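# Insert two AA batteries correctly into a remote's bay

## Task

Load both AA batteries into the open battery compartment of the remote control, each with its polarity correct and fully seated, compressing its spring. The remote itself may be repositioned.

## Robot and tools

ROBOT. Two arms, left_arm and right_arm, each ending in a two-finger parallel gripper. Nominal bases sit at y = +0.297 m (left_arm) and y = -0.297 m (right_arm) in the scene frame, slightly tilted and shifted from nominal. Joint limits in rad: waist -2.618 to 3.054, shoulder 0.000 to 3.142, elbow 0.000 to 3.142 (straight at 2.901), wrist pitch -1.571 to 1.571, wrist yaw -1.571 to 1.571, wrist roll -2.094 to 2.094. Cameras: cam_head_left, cam_head_right (on a fixed beam behind the arms), cam_high, cam_low, cam_left_wrist, cam_right_wrist, all 672x504.

FRAMES. Scene frame: origin at table-top height, midway between the nominal bases, a little behind the near table edge; +x points out over the table, +y toward left_arm, +z up. Fixed cameras and the table use it. Each arm reports its hand pose, velocities and targets in its own base frame. Movement offsets are taken along the axes of that arm's current Hand target. On a gripper, +z is the direction the fingers point and y is the opening direction; end_effector_position is the point between the pads, just behind the tips.

execute_actions. Argument actions: a list of actions; each action is a list of up to 15 rows, one per 1/30 s step, and a short list repeats its final row to fill 15. Every row has 14 numbers in [-1, 1]: left_arm dx, dy, dz, rx, ry, rz, opening, then the same seven for right_arm, always all 14. The six pose numbers are an offset (not a pose) from the Hand target as it was when that action began, along its axes; all rows of one action refer to that same start, while a new action or call starts from the updated Hand target, so resending an offset moves further. Scale: 1.0 = 0.6 m or 180 degrees; rx, ry, rz form one rotation vector. All six zero re-requests the current Hand target. Opening is absolute: +1 fully open (about 87 mm gap), +0.5 about 69 mm, 0 about 43 mm, -0.5 about 18 mm, -1 closed. A zero opening is a real command, so resend the present opening to leave a gripper alone. Optional cameras: list of names, ["all"], or []; images appear only when requested or when actions is empty.

move. target: one 14-number row laid out as above, or a list of up to 15 such rows; every row is an offset from the same starting Hand targets, not chained. speed: m/s from 0.002 to 2.9 (default 0.25), rotation capped at twice that in rad/s; one value or one per target. blend: corner rounding in m for lists (0 = stop at each). opening_speed: rate of opening change per second on the -1..+1 scale, at least 0.2. blocking=false returns after about 0.5 s while motion continues. Paths are straight, finish together, take at least 0.5 s and are cut off at 10 s. They ignore obstacles and the other arm. Opening changes may pause all arms until fingers settle. The result adds a move: line with the ending (done, off_target, moving, held, fault) and limits such as limits=paced (sent pose clipped) or limits=held (steps withheld). done means at rest within 10 mm and 2 degrees; it says nothing about contact.

wait: seconds 0 to 10, arms hold their last command; a running move carries on. stop: brakes a running move (needs distance when fast). zoom_image: camera plus region [x0, y0, x1, y1] in pixels, at most 504 by 504, only for a camera in the latest images. finished_scene: scene = this scene's number; irreversible, and the batteries must remain seated with the robot released.

RESULTS. Each arm shows end_effector_position (m) and end_effector_quat_wxyz, Hand target (next offsets start here), Tool commands, grip_measured (same scale as the opening command; can be off by about 0.043), Joint positions (last value is gripper 0 closed to 1 open), Joint velocities (may read within noise or be omitted), and Joint torques (include gravity, have offsets; values 1 to 3 wrap at ±28 N m). Action calls also list positions at some steps. MOTOR HOT appears at 75 °C; at 90 °C an OVER-TEMPERATURE FAULT folds that arm and disables it; at 100 °C it goes limp.

BEHAVIOUR. Commanded orientation is clipped to within 40 degrees of the measured one each step. Grippers often stop short of or sag below the Hand target, more at long reach; waiting does not help, so resend zeros or add the remaining distance. Tiny moves may not happen or may go sideways; check position and tilt after each move. To stop pressing on something, command the target back beyond the gripper. Keep paths away from an arm's own base, which can flip its shoulder. To grip, command about 0.04 below grip_measured at first contact (less for a lighter hold).

AVOID. Dropping a battery or the remote, releasing moving parts, anything ending up off the table, fast impacts or hard pressing (faster motion and deeper targets press harder), contact between arms or closing on the other gripper, strain on a wrist camera cable, and hitting the bar, plate (tops up to about 3 cm above the table) and low rail near the bases. Loose objects may occasionally be nudged by outside pushes. The scene keeps running while you compose replies.

Each tool is called after "Call:" as a command line: name --argument value for each argument, lists and objects as JSON in quotes; but a table of rows of numbers goes row by row, as --pt "numbers of a row", without its own name.

## Session

Call:
execute_actions --actions '[]'

Call:
zoom_image --camera "cam_left_wrist" --region '[200, 200, 500, 500]'

Call:
zoom_image --camera "cam_high" --region '[250, 130, 550, 280]'

Call:
zoom_image --camera "cam_head_left" --region '[200, 180, 400, 320]'

Scene clock: 0.00 s.
left_arm: end_effector_position=(+0.3903, +0.0017, +0.0591) grip_measured=+1.000 end_effector_quat_wxyz=(+0.585, -0.055, +0.808, +0.037) | right_arm: end_effector_position=(+0.3878, -0.0021, +0.0518) grip_measured=+1.000 end_effector_quat_wxyz=(+0.580, -0.027, +0.814, +0.015)
Joint positions: left_arm=[-0.076 1.553 0.395 0.833 -0.197 -0.07 1] | right_arm=[-0.045 1.566 0.379 0.852 -0.098 -0.043 1]
Joint velocities: within noise
Joint torques (N m): no reading
Heat: left arm: 33 °C; right arm: 49 °C.
Hand target: left_arm +0.3937, +0.0013, +0.0650; +0.592, -0.055, +0.803, +0.036 | right_arm +0.3945, -0.0016, +0.0639; +0.596, -0.029, +0.803, +0.014
Tool commands: left_gripper/opening=+1.0 right_gripper/opening=+1.0

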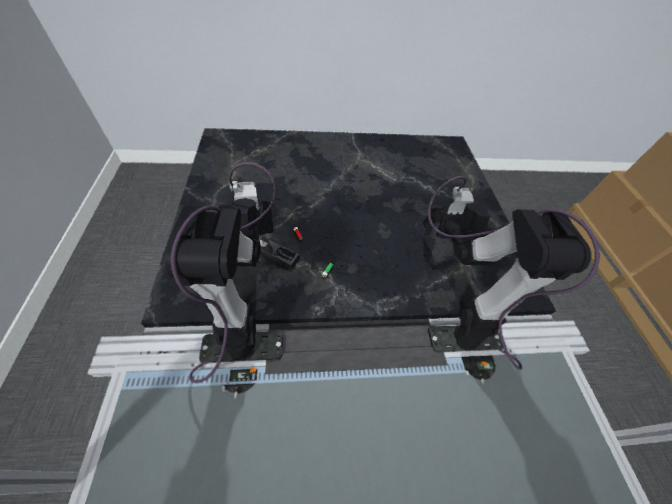

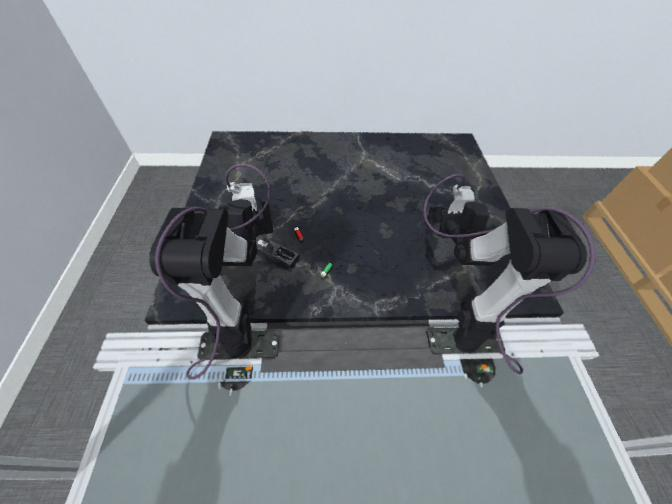

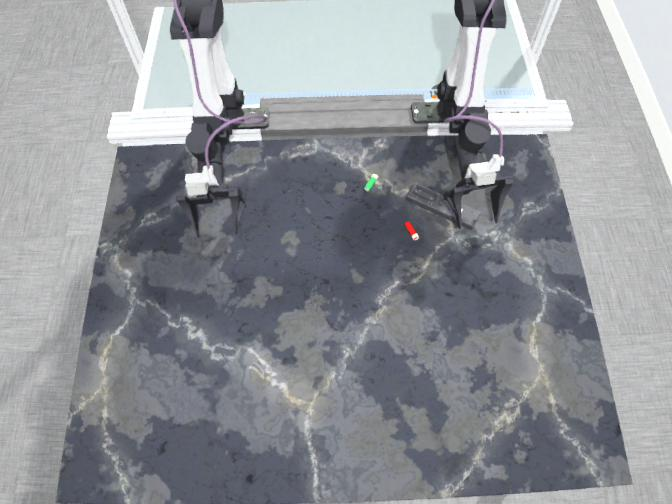

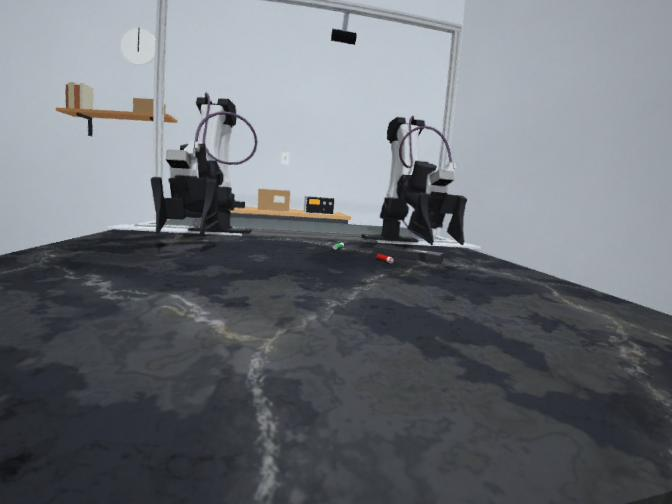

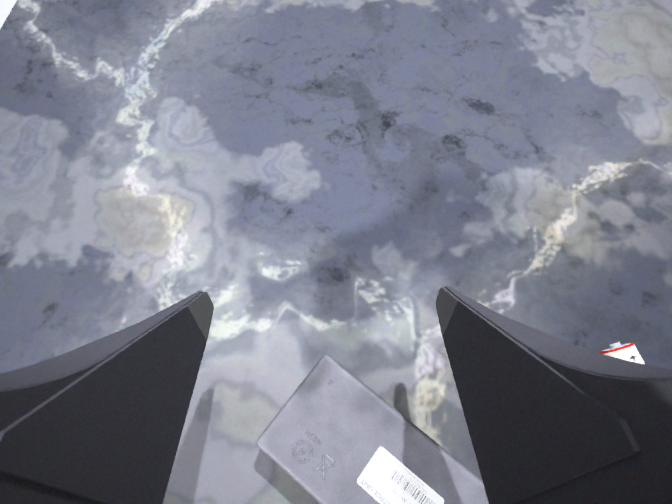

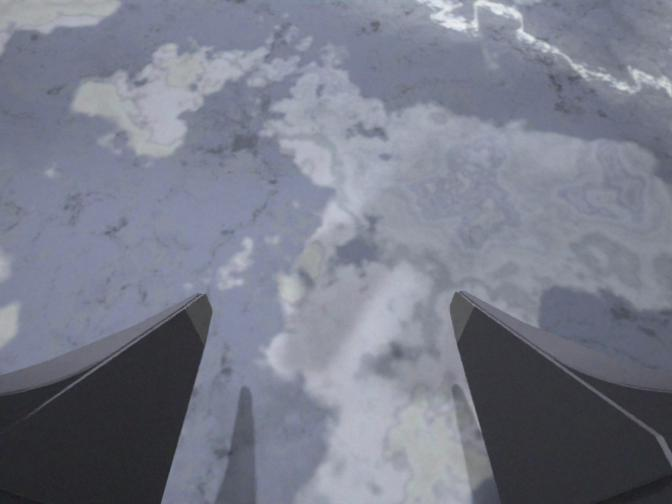

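Scaled by 1.680.

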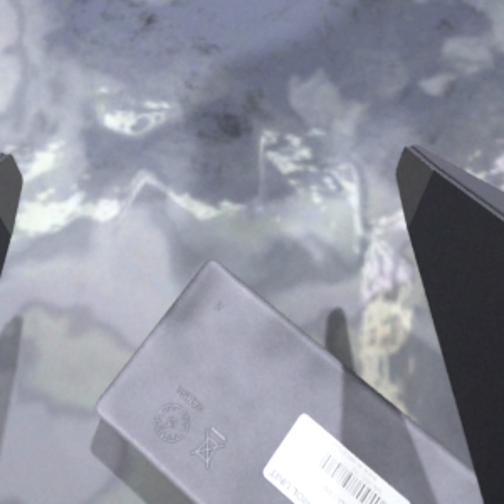

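Scaled by 1.680.

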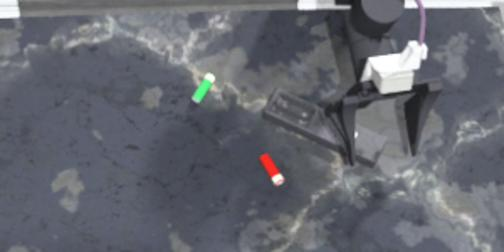

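Scaled by 2.520.

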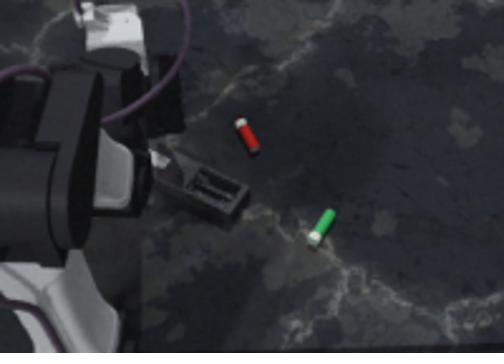

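Call:
move --pt "-0.16 0 -0.05 0 0 0 1 0 0 0 0 0 0 1" --pt "-0.244 0 -0.283 0 0.139 0 1 -0.2 0 -0.05 0 0 0 1" --speed 0.25 --blend 0.02 --cameras '["all"]'

Call:
zoom_image --camera "cam_left_wrist" --region '[200, 0, 672, 350]'

Scene clock: 32.67 s.
left_arm: end_effector_position=(+0.2756, -0.0110, +0.2497) grip_measured=+1.000 end_effector_quat_wxyz=(+0.402, -0.061, +0.913, +0.026) | right_arm: end_effector_position=(+0.3939, -0.0024, +0.1627) grip_measured=+1.000 end_effector_quat_wxyz=(+0.571, -0.027, +0.820, +0.015)
Joint positions: left_arm=[-0.137 1.072 1.26 -0.948 -0.197 -0.186 1] | right_arm=[-0.045 1.239 0.698 0.185 -0.098 -0.043 1]
Joint torques (N m): left_arm=[-0.57 -1.47 8.55 1.59 -0.1 -0.09] | right_arm=[0.8 -6.08 9.2 1.98 0.11 0.21]
Heat: left arm: 35 °C; right arm: 50 °C.
Hand target: left_arm +0.2759, -0.0128, +0.2553; +0.404, -0.062, +0.912, +0.023 | right_arm +0.4005, +0.0003, +0.1875; +0.596, -0.029, +0.803, +0.014
Off the commanded pose: left_arm 0.006 m, 0 deg | right_arm 0.026 m, 3 deg.
move: off_target (right_arm)

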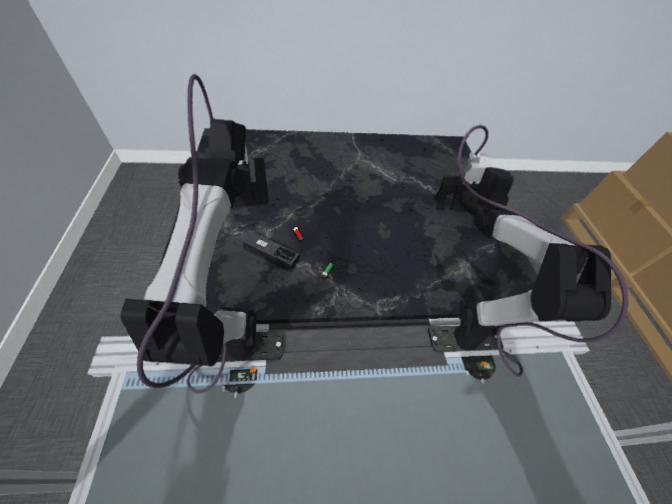

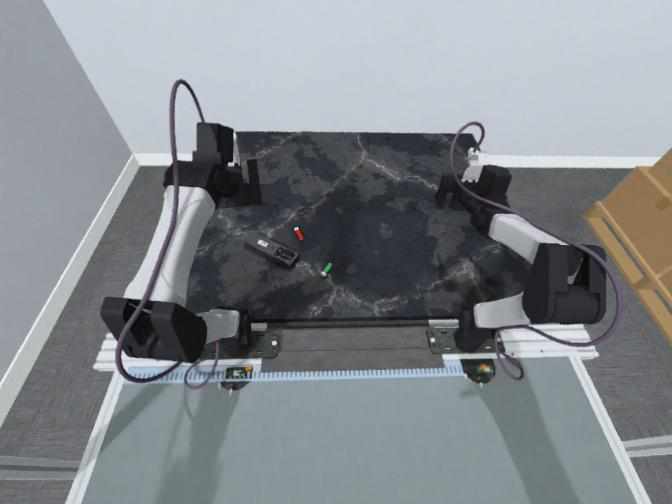

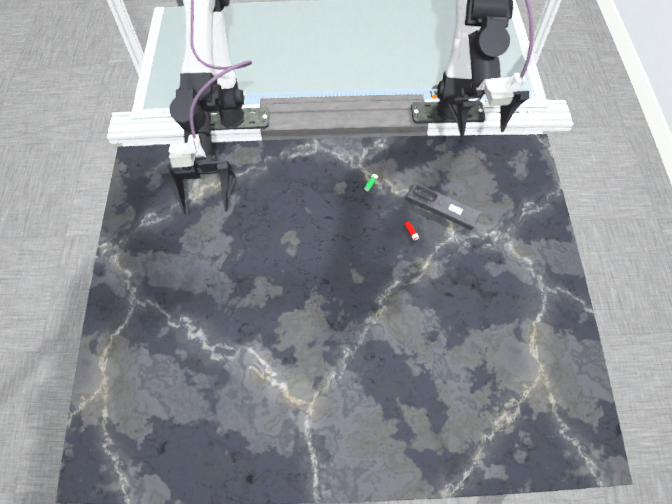

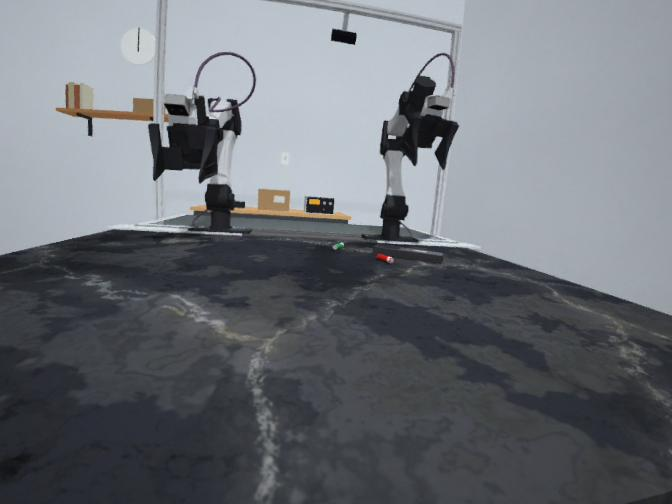

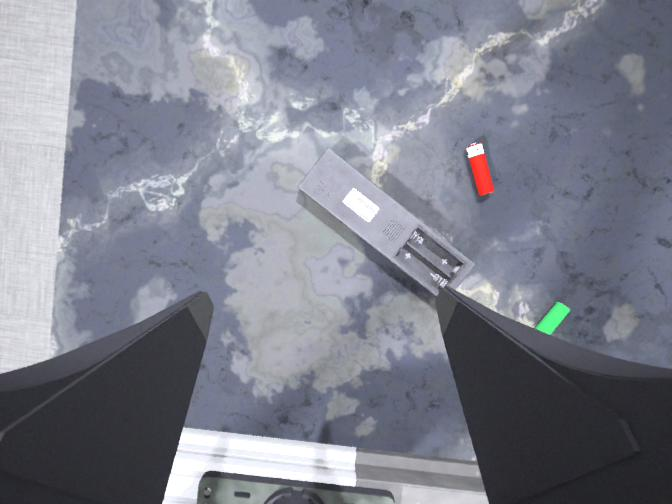

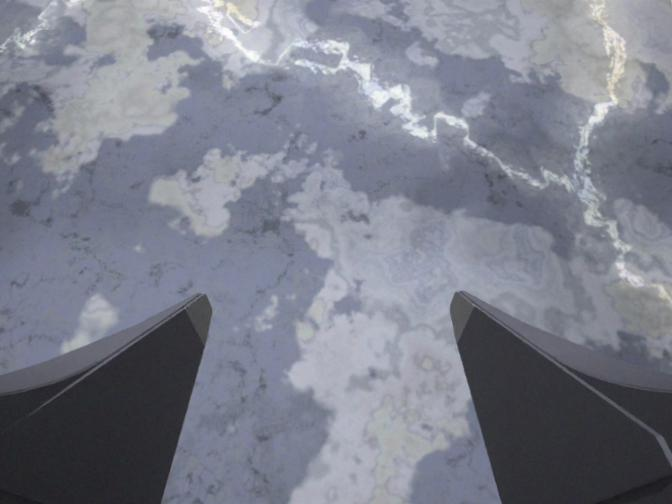

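Scaled by 1.068.

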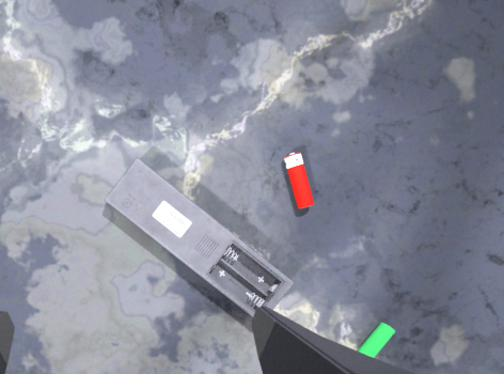

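Call:
move --target '[0.1533,-0.0817,0.2153,0.3442,0.115,0.6247,1,0,0,0,0,0,0,1]' --speed 0.3 --cameras '["cam_left_wrist","cam_head_left"]'

Scene clock: 72.93 s.
left_arm: end_effector_position=(+0.3124, -0.0581, +0.0974) grip_measured=+1.000 end_effector_quat_wxyz=(+0.051, +0.857, +0.507, -0.079) | right_arm: end_effector_position=(+0.3938, -0.0024, +0.1626) grip_measured=+1.000 end_effector_quat_wxyz=(+0.571, -0.027, +0.820, +0.015)
Joint positions: left_arm=[-0.206 1.747 1.42 -1.292 0.183 1.87 1] | right_arm=[-0.045 1.239 0.698 0.184 -0.098 -0.043 1]
Joint velocities: left_arm=[0.002 -0.012 0.017 -0.154 -0.051 0.051 0] | right_arm=[within noise]
Joint torques (N m): left_arm=[-0.46 -5.93 8.03 0 0.06 0.07] | right_arm=[0.8 -6.13 9.25 2 0.11 0.21]
Heat: left arm: 36 °C; right arm: 50 °C.
Hand target: left_arm +0.3158, -0.0583, +0.1007; +0.048, +0.860, +0.502, -0.077 | right_arm +0.4005, +0.0003, +0.1875; +0.596, -0.029, +0.803, +0.014
Off the commanded pose: left_arm 0.005 m, 1 deg | right_arm 0.026 m, 3 deg.
move: off_target (right_arm)
Images, in order (width x height): cam_head_left 672x504, cam_left_wrist 672x504.

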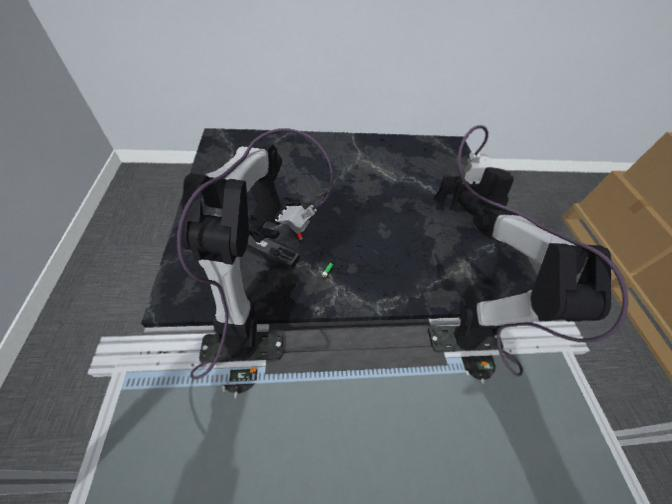

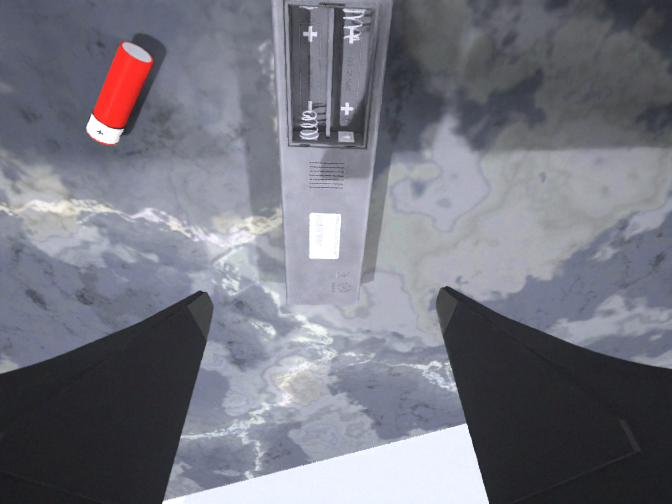

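Call:
move --pt "0.024 0 0.136 0 0 0 1 0 0 0 0 0 0 1" --pt "0.024 0 0.136 0 0 0 -0.0 0 0 0 0 0 0 1" --speed 0.12 --opening_speed 0.8 --cameras '["cam_left_wrist"]'

Scene clock: 80.83 s.
left_arm: end_effector_position=(+0.3140, -0.0581, +0.0222) grip_measured=+0.081 end_effector_quat_wxyz=(+0.049, +0.857, +0.507, -0.080) | right_arm: end_effector_position=(+0.3938, -0.0024, +0.1626) grip_measured=+1.000 end_effector_quat_wxyz=(+0.571, -0.027, +0.820, +0.015)
Joint positions: left_arm=[-0.206 1.823 1.205 -1.006 0.181 1.871 0.541] | right_arm=[-0.045 1.239 0.698 0.184 -0.098 -0.043 1]
Joint torques (N m): left_arm=[-0.64 -6.41 5.04 0.39 0.07 0.05] | right_arm=[0.79 -6.13 9.22 2 0.11 0.2]
Heat: left arm: 37 °C; right arm: 50 °C.
Hand target: left_arm +0.3160, -0.0590, +0.0179; +0.048, +0.860, +0.502, -0.077 | right_arm +0.4005, +0.0003, +0.1875; +0.596, -0.029, +0.803, +0.014
Off the commanded pose: left_arm 0.005 m, 1 deg | right_arm 0.026 m, 3 deg.
move: off_target (right_arm)
Images, in order (width x height): cam_left_wrist 672x504.

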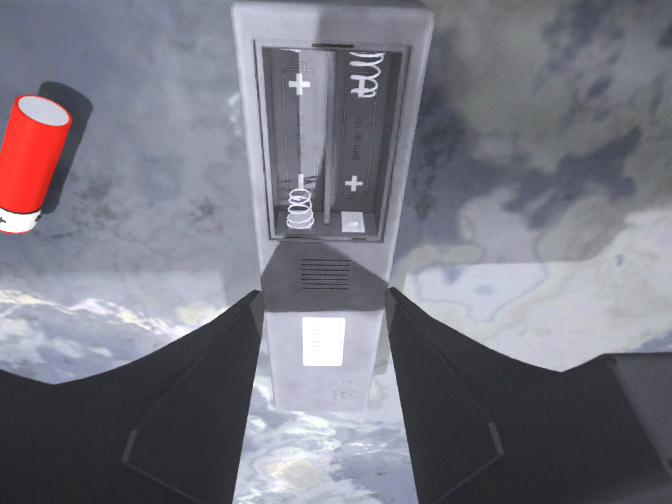

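Call:
move --pt "-0.013 0 -0.074 0 0 0 0.0 0 0 0 0 0 0 1" --pt "-0.2658 0.1147 -0.0292 -0.0285 0 -0.1614 0.0 0 0 0 0 0 0 1" --pt "-0.2533 0.1147 0.0413 -0.0285 0 -0.1614 0.0 0 0 0 0 0 0 1" --speed '[0.15,0.15,0.08]' --cameras '["cam_left_wrist","cam_head_left","cam_low"]'

Scene clock: 93.43 s.
left_arm: end_effector_position=(+0.2966, -0.2255, +0.0245) grip_measured=+0.081 end_effector_quat_wxyz=(+0.060, +0.705, +0.703, -0.070) | right_arm: end_effector_position=(+0.3938, -0.0024, +0.1626) grip_measured=+1.000 end_effector_quat_wxyz=(+0.571, -0.027, +0.820, +0.015)
Joint positions: left_arm=[-0.665 2.006 1.466 -0.927 0.154 0.901 0.541] | right_arm=[-0.045 1.239 0.698 0.184 -0.098 -0.043 1]
Joint torques (N m): left_arm=[-0.28 -8.55 5.7 0.82 0.01 -0.09] | right_arm=[0.81 -6.13 9.25 2 0.11 0.2]
Heat: left arm: 37 °C; right arm: 49 °C.
Hand target: left_arm +0.3002, -0.2268, +0.0211; +0.065, +0.704, +0.704, -0.064 | right_arm +0.4005, +0.0003, +0.1875; +0.596, -0.029, +0.803, +0.014
Off the commanded pose: left_arm 0.005 m, 1 deg | right_arm 0.026 m, 3 deg.
move: off_target (right_arm)
Images, in order (width x height): cam_head_left 672x504, cam_low 672x504, cam_left_wrist 672x504.

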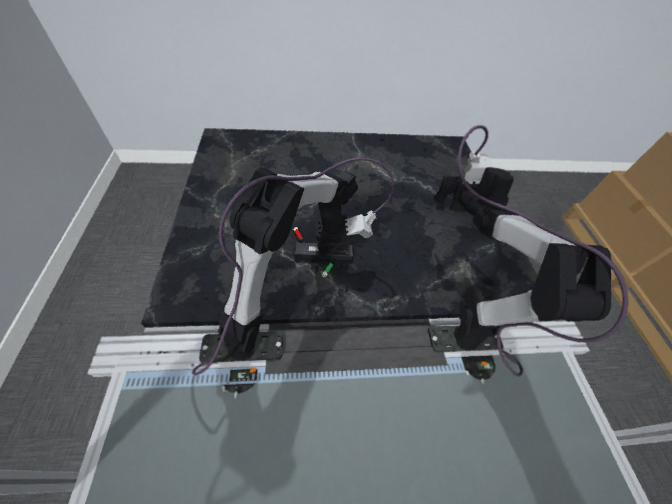

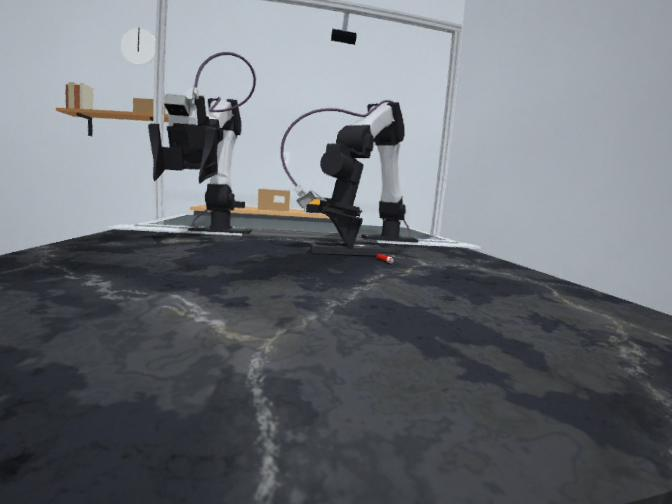

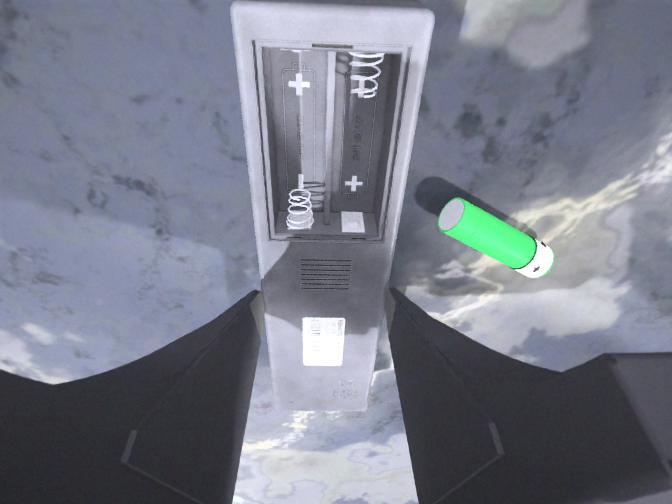

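Call:
move --pt "0.0012 0 0.0066 0 0 0 0.0 0 0 0 0 0 0 1" --pt "0.0012 0 0.0066 0 0 0 0.6 0 0 0 0 0 0 1" --pt "-0.0261 0 -0.1478 0 0 0 0.6 0 0 0 0 0 0 1" --pt "0.1178 0.13 -0.1377 -0.1092 0 -0.6184 -0.1 0 0 0 0 0 0 1" --speed '[0.1,0.1,0.2,0.3]' --cameras '["cam_left_wrist","cam_head_left"]'

Scene clock: 122.03 s.
left_arm: end_effector_position=(+0.3732, -0.1439, +0.0885) grip_measured=-0.100 end_effector_quat_wxyz=(+0.082, -0.195, +0.977, +0.007) | right_arm: end_effector_position=(+0.3938, -0.0024, +0.1626) grip_measured=+1.000 end_effector_quat_wxyz=(+0.571, -0.027, +0.820, +0.015)
Joint positions: left_arm=[-0.341 2.063 1.806 -1.179 -0.096 -0.729 0.45] | right_arm=[-0.045 1.239 0.698 0.184 -0.098 -0.043 1]
Joint torques (N m): left_arm=[0.03 -8.55 8.62 0.5 -0.26 -0.1] | right_arm=[0.8 -6.12 9.22 2 0.1 0.21]
Heat: left arm: 39 °C; right arm: 49 °C.
Hand target: left_arm +0.3780, -0.1423, +0.0896; +0.085, -0.200, +0.976, +0.014 | right_arm +0.4005, +0.0003, +0.1875; +0.596, -0.029, +0.803, +0.014
Off the commanded pose: left_arm 0.005 m, 1 deg | right_arm 0.026 m, 3 deg.
move: off_target (right_arm)
Images, in order (width x height): cam_head_left 672x504, cam_left_wrist 672x504.

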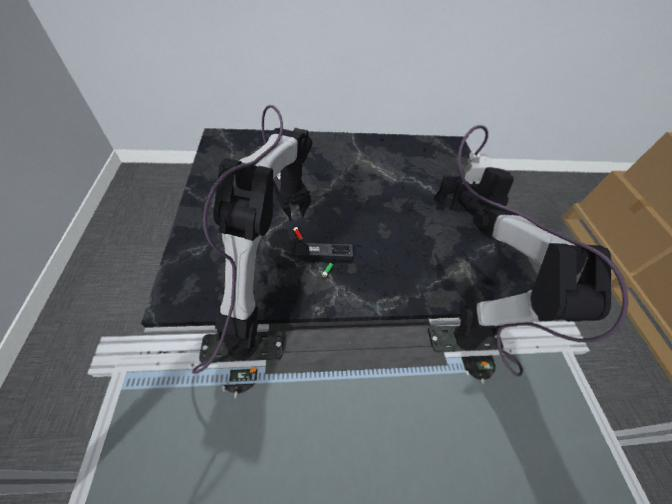

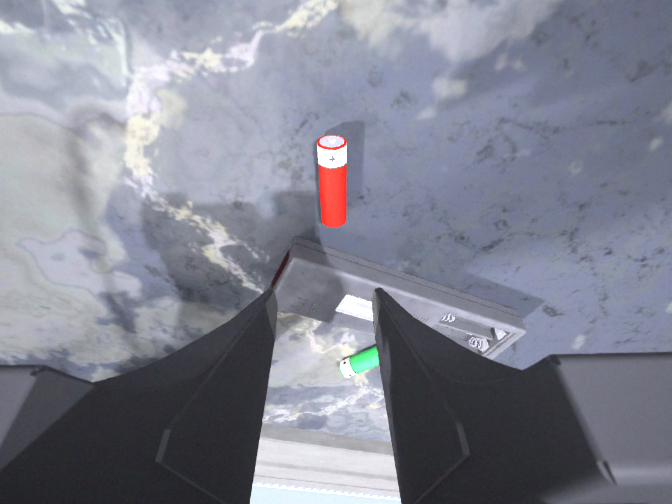

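Call:
move --pt "0.0278 -0.005 0.1382 0 0 0 -0.1 0 0 0 0 0 0 1" --pt "0.0278 -0.005 0.1382 0 0 0 -0.69 0 0 0 0 0 0 1" --speed 0.12 --opening_speed 0.7 --cameras '["cam_left_wrist"]'

Scene clock: 131.37 s.
left_arm: end_effector_position=(+0.3743, -0.1458, +0.0105) grip_measured=-0.594 end_effector_quat_wxyz=(+0.078, -0.198, +0.977, +0.010) | right_arm: end_effector_position=(+0.3938, -0.0024, +0.1626) grip_measured=+1.000 end_effector_quat_wxyz=(+0.571, -0.027, +0.820, +0.015)
Joint positions: left_arm=[-0.345 2.128 1.591 -0.909 -0.097 -0.739 0.203] | right_arm=[-0.045 1.239 0.698 0.184 -0.098 -0.043 1]
Joint torques (N m): left_arm=[-0.55 -9.29 5.64 0.88 -0.26 -0.11] | right_arm=[0.81 -6.12 9.26 2 0.11 0.21]
Heat: left arm: 40 °C; right arm: 49 °C.
Hand target: left_arm +0.3774, -0.1463, +0.0051; +0.085, -0.200, +0.976, +0.014 | right_arm +0.4005, +0.0003, +0.1875; +0.596, -0.029, +0.803, +0.014
Off the commanded pose: left_arm 0.006 m, 1 deg | right_arm 0.026 m, 3 deg.
move: off_target (right_arm)
Images, in order (width x height): cam_left_wrist 672x504.

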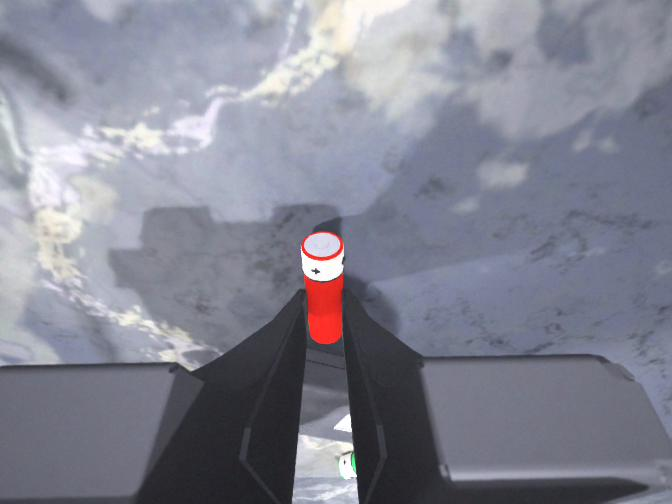

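Call:
move --pt "-0.0145 0 -0.0821 0 0 0 -0.69 0 0 0 0 0 0 1" --pt "0.0362 -0.1935 -0.0912 0.1092 0 0.6184 -0.69 0 0 0 0 0 0 1" --pt "0.0498 -0.1935 -0.014 0.1092 0 0.6184 -0.69 0 0 0 0 0 0 1" --speed '[0.2,0.3,0.08]' --cameras '["cam_left_wrist","cam_low"]'

Scene clock: 144.87 s.
left_arm: end_effector_position=(+0.3940, -0.2609, +0.0170) grip_measured=-0.594 end_effector_quat_wxyz=(+0.062, +0.701, +0.708, -0.058) | right_arm: end_effector_position=(+0.3938, -0.0024, +0.1626) grip_measured=+1.000 end_effector_quat_wxyz=(+0.571, -0.027, +0.820, +0.015)
Joint positions: left_arm=[-0.606 2.424 2.118 -1.162 0.135 0.947 0.203] | right_arm=[-0.045 1.239 0.698 0.184 -0.098 -0.043 1]
Joint torques (N m): left_arm=[-0.32 -11.1 5.65 0.8 0.28 0.05] | right_arm=[0.79 -6.15 9.26 2 0.11 0.21]
Heat: left arm: 41 °C; right arm: 49 °C.
Hand target: left_arm +0.3945, -0.2654, +0.0091; +0.065, +0.704, +0.704, -0.064 | right_arm +0.4005, +0.0003, +0.1875; +0.596, -0.029, +0.803, +0.014
Off the commanded pose: left_arm 0.009 m, 1 deg | right_arm 0.026 m, 3 deg.
move: off_target (right_arm)
Images, in order (width x height): cam_low 672x504, cam_left_wrist 672x504.

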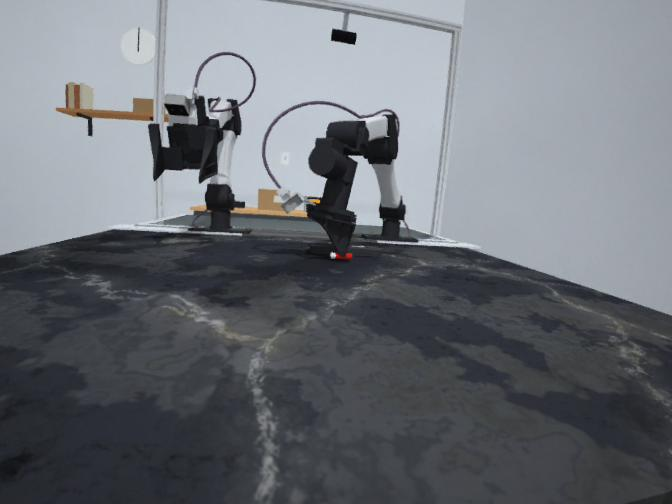

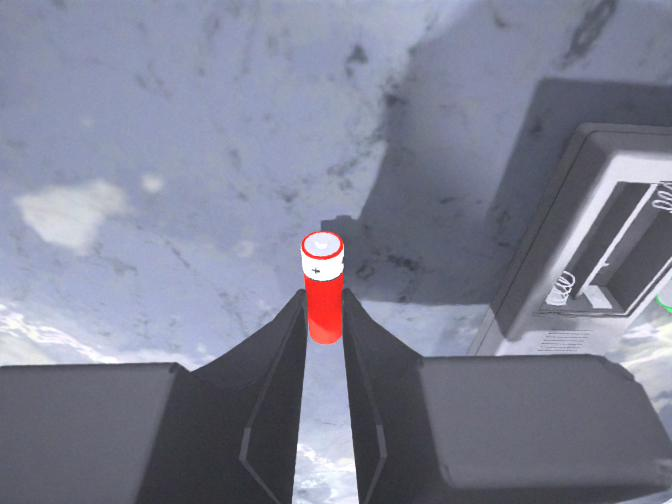

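Call:
move --pt "0.003 0 0.0164 0 0 0 -0.69 0 0 0 0 0 0 1" --pt "0.003 0 0.0164 0 0 0 -0.3 0 0 0 0 0 0 1" --pt "-0.029 0 -0.164 0 0 0 -0.3 0 0 0 0 0 0 1" --pt "0.2173 0 -0.2077 0 0 0 0.35 0 0 0 0 0 0 1" --speed '[0.08,0.1,0.2,0.25]' --opening_speed 0.8 --cameras '["cam_left_wrist"]'

Scene clock: 161.70 s.
left_arm: end_effector_position=(+0.3919, -0.1094, +0.0976) grip_measured=+0.350 end_effector_quat_wxyz=(+0.041, +0.699, +0.711, -0.068) | right_arm: end_effector_position=(+0.3938, -0.0024, +0.1626) grip_measured=+1.000 end_effector_quat_wxyz=(+0.571, -0.027, +0.820, +0.015)
Joint positions: left_arm=[-0.3 2.153 1.982 -1.389 0.158 1.254 0.675] | right_arm=[-0.045 1.239 0.698 0.184 -0.098 -0.043 1]
Joint torques (N m): left_arm=[-0.47 -13.07 5.22 0.58 0.31 0.06] | right_arm=[0.79 -6.12 9.24 2 0.11 0.21]
Heat: left arm: 44 °C; right arm: 50 °C.
Hand target: left_arm +0.3943, -0.1145, +0.1080; +0.065, +0.704, +0.704, -0.064 | right_arm +0.4005, +0.0003, +0.1875; +0.596, -0.029, +0.803, +0.014
Off the commanded pose: left_arm 0.012 m, 3 deg | right_arm 0.026 m, 3 deg.
move: off_target (left_arm, right_arm); target 2's new opening was sent with left_arm's hand 0.013 m and 1 deg from that target; target 4's new opening was sent with left_arm's hand 0.012 m and 3 deg from that target
Images, in order (width x height): cam_left_wrist 672x504.

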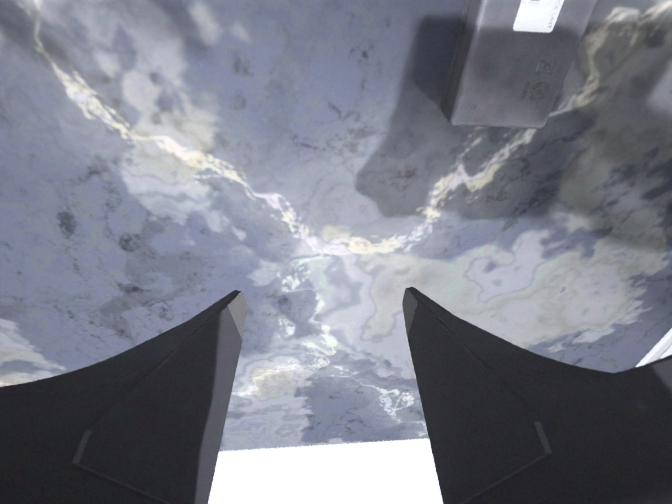

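Call:
move --target '[0.0883,-0.1605,0.0742,0,-0.322,0,0.5,0.2232,0.6148,-0.1748,-0.5531,0.1292,-0.6251,-0.1]' --speed 0.25 --cameras '["all"]'

Scene clock: 174.67 s.
left_arm: end_effector_position=(+0.3008, -0.0687, +0.0543) grip_measured=+0.500 end_effector_quat_wxyz=(+0.390, +0.590, +0.599, -0.375) | right_arm: end_effector_position=(+0.2353, +0.3528, +0.0838) grip_measured=-0.100 end_effector_quat_wxyz=(-0.013, +0.962, -0.260, -0.084)
Joint positions: left_arm=[0.243 1.954 1.189 -1.246 1.094 2.07 0.75] | right_arm=[1.01 2.206 2.012 -1.401 -0.168 -1.605 0.45]
Joint torques (N m): left_arm=[0.18 -6.79 4.05 -0.56 0.69 0.07] | right_arm=[0.1 -9.73 8.1 0.07 -0.08 0.02]
Heat: left arm: 47 °C; right arm: 51 °C.
Hand target: left_arm +0.2980, -0.0706, +0.0545; +0.398, +0.585, +0.585, -0.397 | right_arm +0.2381, +0.3583, +0.0854; -0.017, +0.964, -0.252, -0.081
Off the commanded pose: left_arm 0.003 m, 3 deg | right_arm 0.006 m, 1 deg.
joint sent to its limit (left arm) — joint 6 (wrist roll), upper limit. The joint targets still meet the commanded pose.
move: off_target (left_arm)

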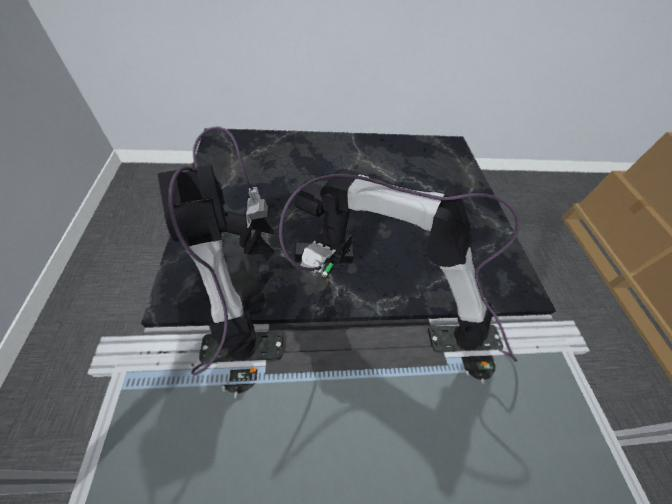

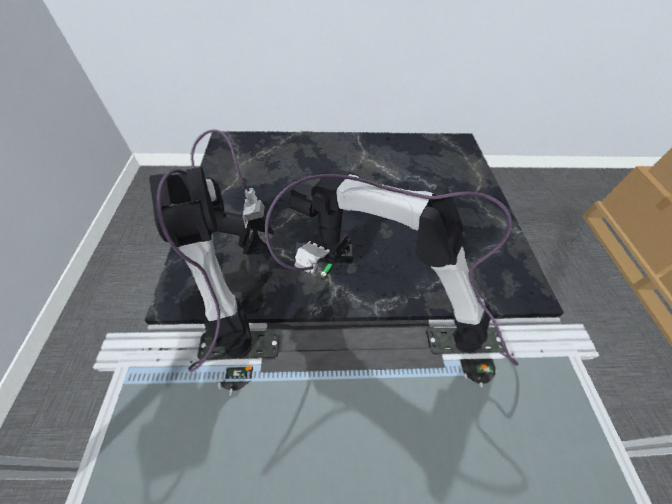

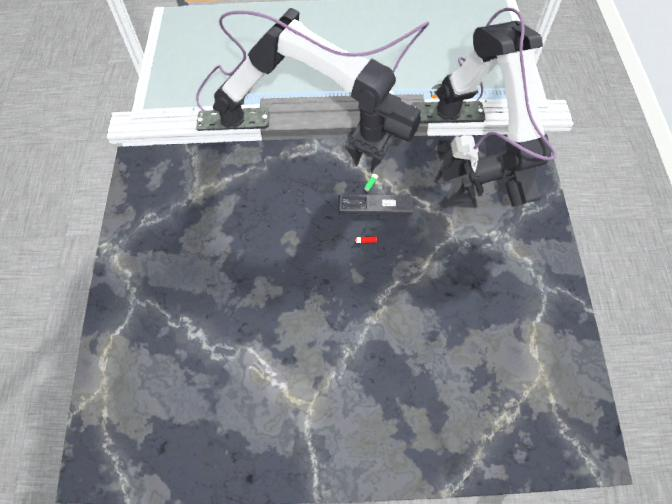

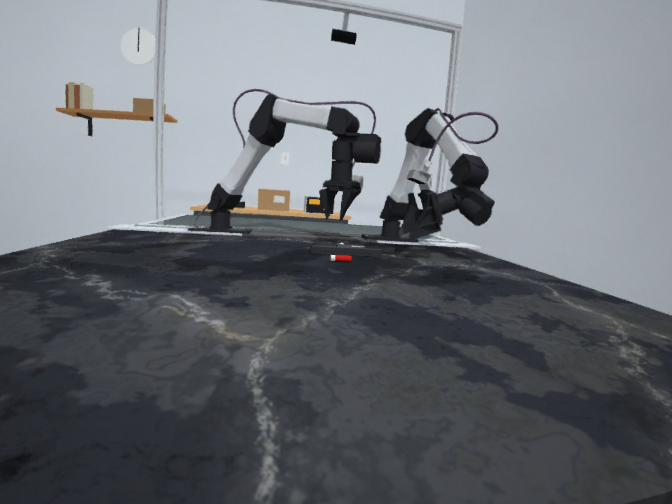

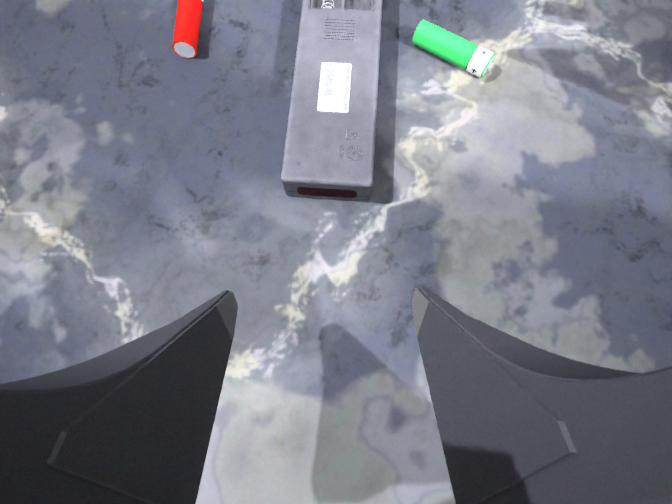

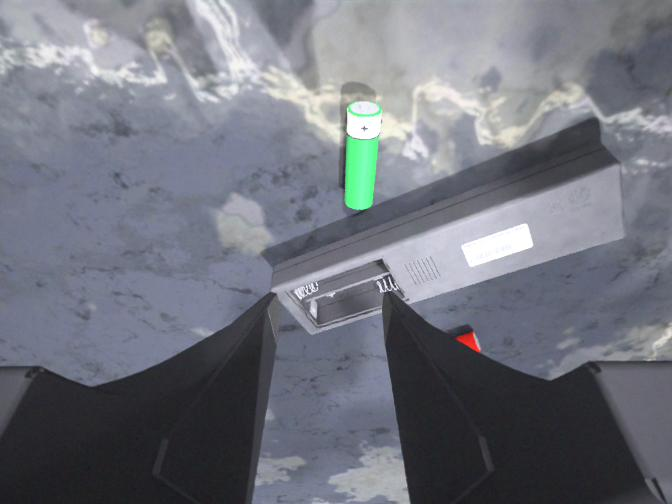

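Call:
move --target '[0.0279,-0.002,0.1443,0,0,0,0.5,-0.0155,-0.0175,0.0705,0,0,0,-0.1]' --speed 0.12 --cameras '["cam_left_wrist","cam_right_wrist"]'

Scene clock: 205.17 s.
left_arm: end_effector_position=(+0.2958, -0.1444, +0.0052) grip_measured=+0.500 end_effector_quat_wxyz=(+0.395, +0.576, +0.588, -0.408) | right_arm: end_effector_position=(+0.2296, +0.3718, +0.0518) grip_measured=-0.100 end_effector_quat_wxyz=(-0.017, +0.965, -0.250, -0.083)
Joint positions: left_arm=[0.016 1.969 0.954 -0.617 1.207 1.609 0.75] | right_arm=[1.044 2.256 1.968 -1.295 -0.168 -1.591 0.45]
Joint torques (N m): left_arm=[-0.66 -9.11 3.47 0.5 0.42 -0.12] | right_arm=[0.46 -10.4 5.19 0.38 -0.08 0.31]
Heat: left arm: 42 °C; right arm: 54 °C.
Hand target: left_arm +0.2969, -0.1449, +0.0071; +0.398, +0.585, +0.585, -0.397 | right_arm +0.2289, +0.3750, +0.0449; -0.016, +0.964, -0.252, -0.081
Off the commanded pose: left_arm 0.002 m, 2 deg | right_arm 0.007 m, 0 deg.
move: done
Images, in order (width x height): cam_left_wrist 672x504, cam_right_wrist 672x504.

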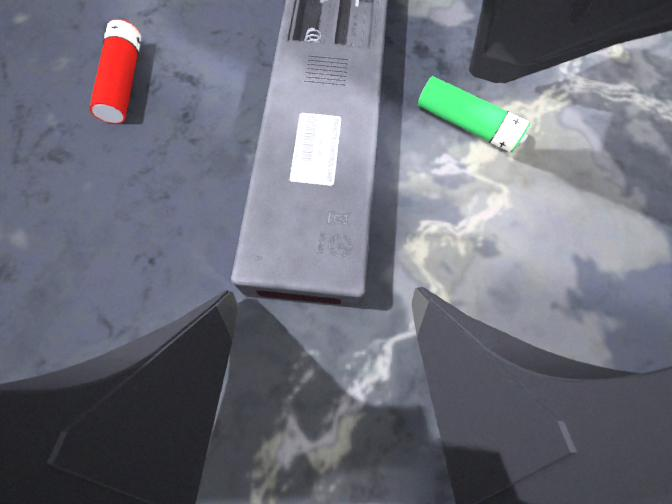

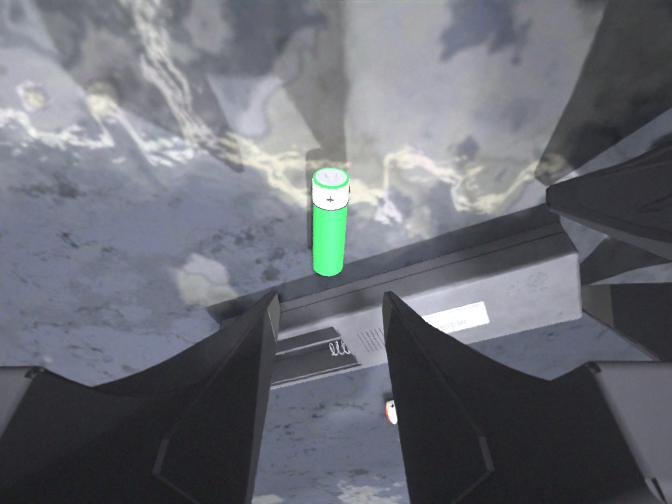

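Call:
move --target '[-0.0137,0.01,0.016,0,0,0,0.5,0.014,0.0033,0.06,0,0,0,-0.1]' --speed 0.08 --cameras '["cam_left_wrist","cam_right_wrist"]'

Scene clock: 251.67 s.
left_arm: end_effector_position=(+0.2961, -0.1466, +0.0054) grip_measured=+0.500 end_effector_quat_wxyz=(+0.394, +0.577, +0.587, -0.409) | right_arm: end_effector_position=(+0.2279, +0.3690, +0.0437) grip_measured=-0.100 end_effector_quat_wxyz=(-0.011, +0.964, -0.250, -0.084)
Joint positions: left_arm=[0.009 1.968 0.954 -0.606 1.207 1.596 0.75] | right_arm=[1.044 2.257 1.937 -1.275 -0.168 -1.591 0.45]
Joint torques (N m): left_arm=[-0.05 -7.34 4.4 0.23 0.55 -0.02] | right_arm=[-0.2 -11.74 5.93 0.15 -0.11 0.19]
Heat: left arm: 44 °C; right arm: 56 °C.
Hand target: left_arm +0.2961, -0.1463, +0.0054; +0.394, +0.577, +0.587, -0.409 (not the last commanded pose) | right_arm +0.2289, +0.3707, +0.0457; -0.015, +0.965, -0.250, -0.083 (not the last commanded pose)
Off the commanded pose: left_arm 0.014 m, 2 deg | right_arm 0.036 m, 1 deg.
move: held (left_arm, right_arm; a check stopped the path); limits=held
pose unreachable (left arm): on one or more control steps of this call, first in action 0 (counted from 0), this arm could not follow its commanded pose, so it was not sent that pose on those steps. It may still have moved: this result reports where it is.
cause: moving toward the commanded pose would bring a part of the arm too close to another arm (this arm's wrist camera and the right arm's wrist (the part past joint 4), along the way the arms are being sent, or toward where that arm still pushes).
pose unreachable (right arm): on one or more control steps of this call, first in action 0 (counted from 0), this arm could not follow its commanded pose, so it was not sent that pose on those steps. It may still have moved: this result reports where it is.
cause: moving toward the commanded pose would bring a part of the arm too close to another arm (this arm's wrist (the part past joint 4) and the left arm's wrist camera, along the way the arms are being sent, or toward where that arm still pushes).
Images, in order (width x height): cam_left_wrist 672x504, cam_right_wrist 672x504.

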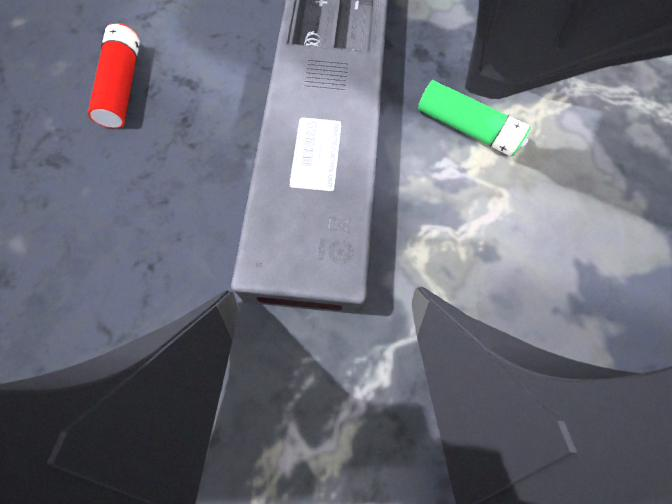

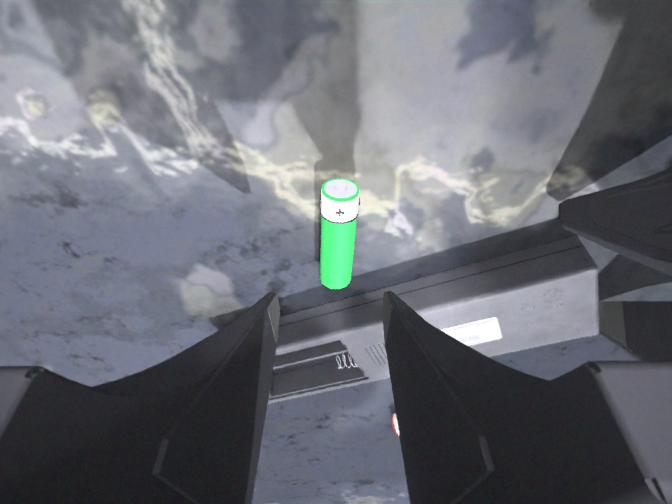

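Call:
move --target '[0.062,0,-0.154,0,0,0,0.5,0,0,0,0,0,0,-0.1]' --speed 0.2

Call:
wait --seconds 0 --cameras '["cam_right_wrist", "cam_low"]'

Scene clock: 259.83 s.
left_arm: end_effector_position=(+0.2956, -0.0474, +0.0057) grip_measured=+0.500 end_effector_quat_wxyz=(+0.390, +0.559, +0.628, -0.376) | right_arm: end_effector_position=(+0.2279, +0.3690, +0.0437) grip_measured=-0.100 end_effector_quat_wxyz=(-0.011, +0.964, -0.250, -0.084)
Joint positions: left_arm=[0.32 2.064 1.114 -1.108 1.084 2.072 0.75] | right_arm=[1.044 2.257 1.937 -1.275 -0.168 -1.591 0.45]
Joint torques (N m): left_arm=[-0.66 -6.46 5.53 -0.66 0.32 0.04] | right_arm=[-0.21 -11.86 5.97 0.14 -0.11 0.19]
Heat: left arm: 44 °C; right arm: 59 °C.
Hand target: left_arm +0.2960, -0.0467, +0.0035; +0.394, +0.577, +0.587, -0.409 | right_arm +0.2289, +0.3707, +0.0457; -0.015, +0.965, -0.250, -0.083
Off the commanded pose: left_arm 0.002 m, 6 deg | right_arm 0.003 m, 0 deg.
joint sent to its limit (left arm) — joint 6 (wrist roll), upper limit. The joint targets are off in orientation, not in position.
move: off_target (left_arm)

Scene clock: 259.83 s.
left_arm: end_effector_position=(+0.2956, -0.0474, +0.0057) grip_measured=+0.500 end_effector_quat_wxyz=(+0.390, +0.559, +0.628, -0.376) | right_arm: end_effector_position=(+0.2279, +0.3690, +0.0437) grip_measured=-0.100 end_effector_quat_wxyz=(-0.011, +0.964, -0.250, -0.084)
Joint positions: left_arm=[0.32 2.064 1.114 -1.108 1.084 2.072 0.75] | right_arm=[1.044 2.257 1.937 -1.275 -0.168 -1.591 0.45]
Joint torques (N m): left_arm=[-0.66 -6.46 5.53 -0.66 0.32 0.04] | right_arm=[-0.21 -11.86 5.97 0.14 -0.11 0.19]
Heat: left arm: 44 °C; right arm: 59 °C.
Hand target: left_arm +0.2960, -0.0467, +0.0035; +0.394, +0.577, +0.587, -0.409 | right_arm +0.2289, +0.3707, +0.0457; -0.015, +0.965, -0.250, -0.083
Tool commands: left_gripper/opening=+0.5 right_gripper/opening=-0.1
Off the commanded pose: left_arm 0.002 m, 6 deg | right_arm 0.003 m, 0 deg.
Images, in order (width x height): cam_low 672x504, cam_right_wrist 672x504.

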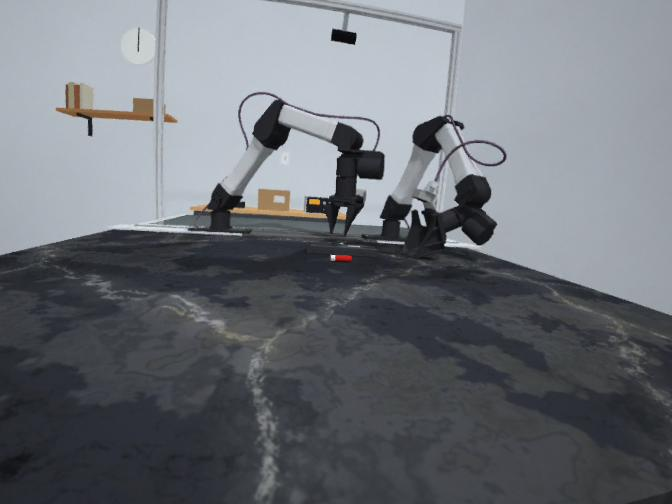

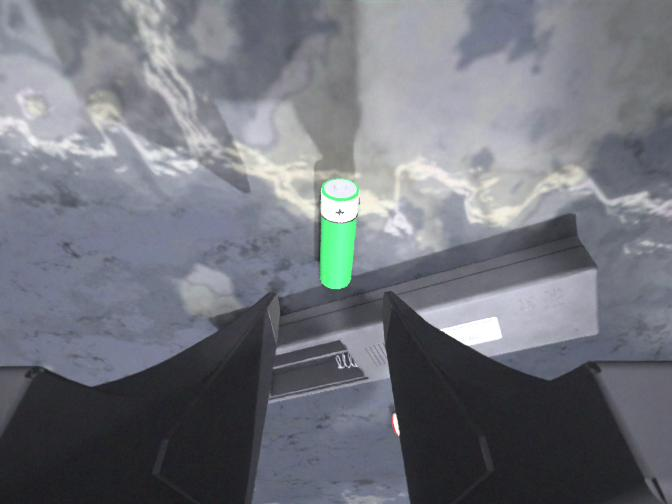

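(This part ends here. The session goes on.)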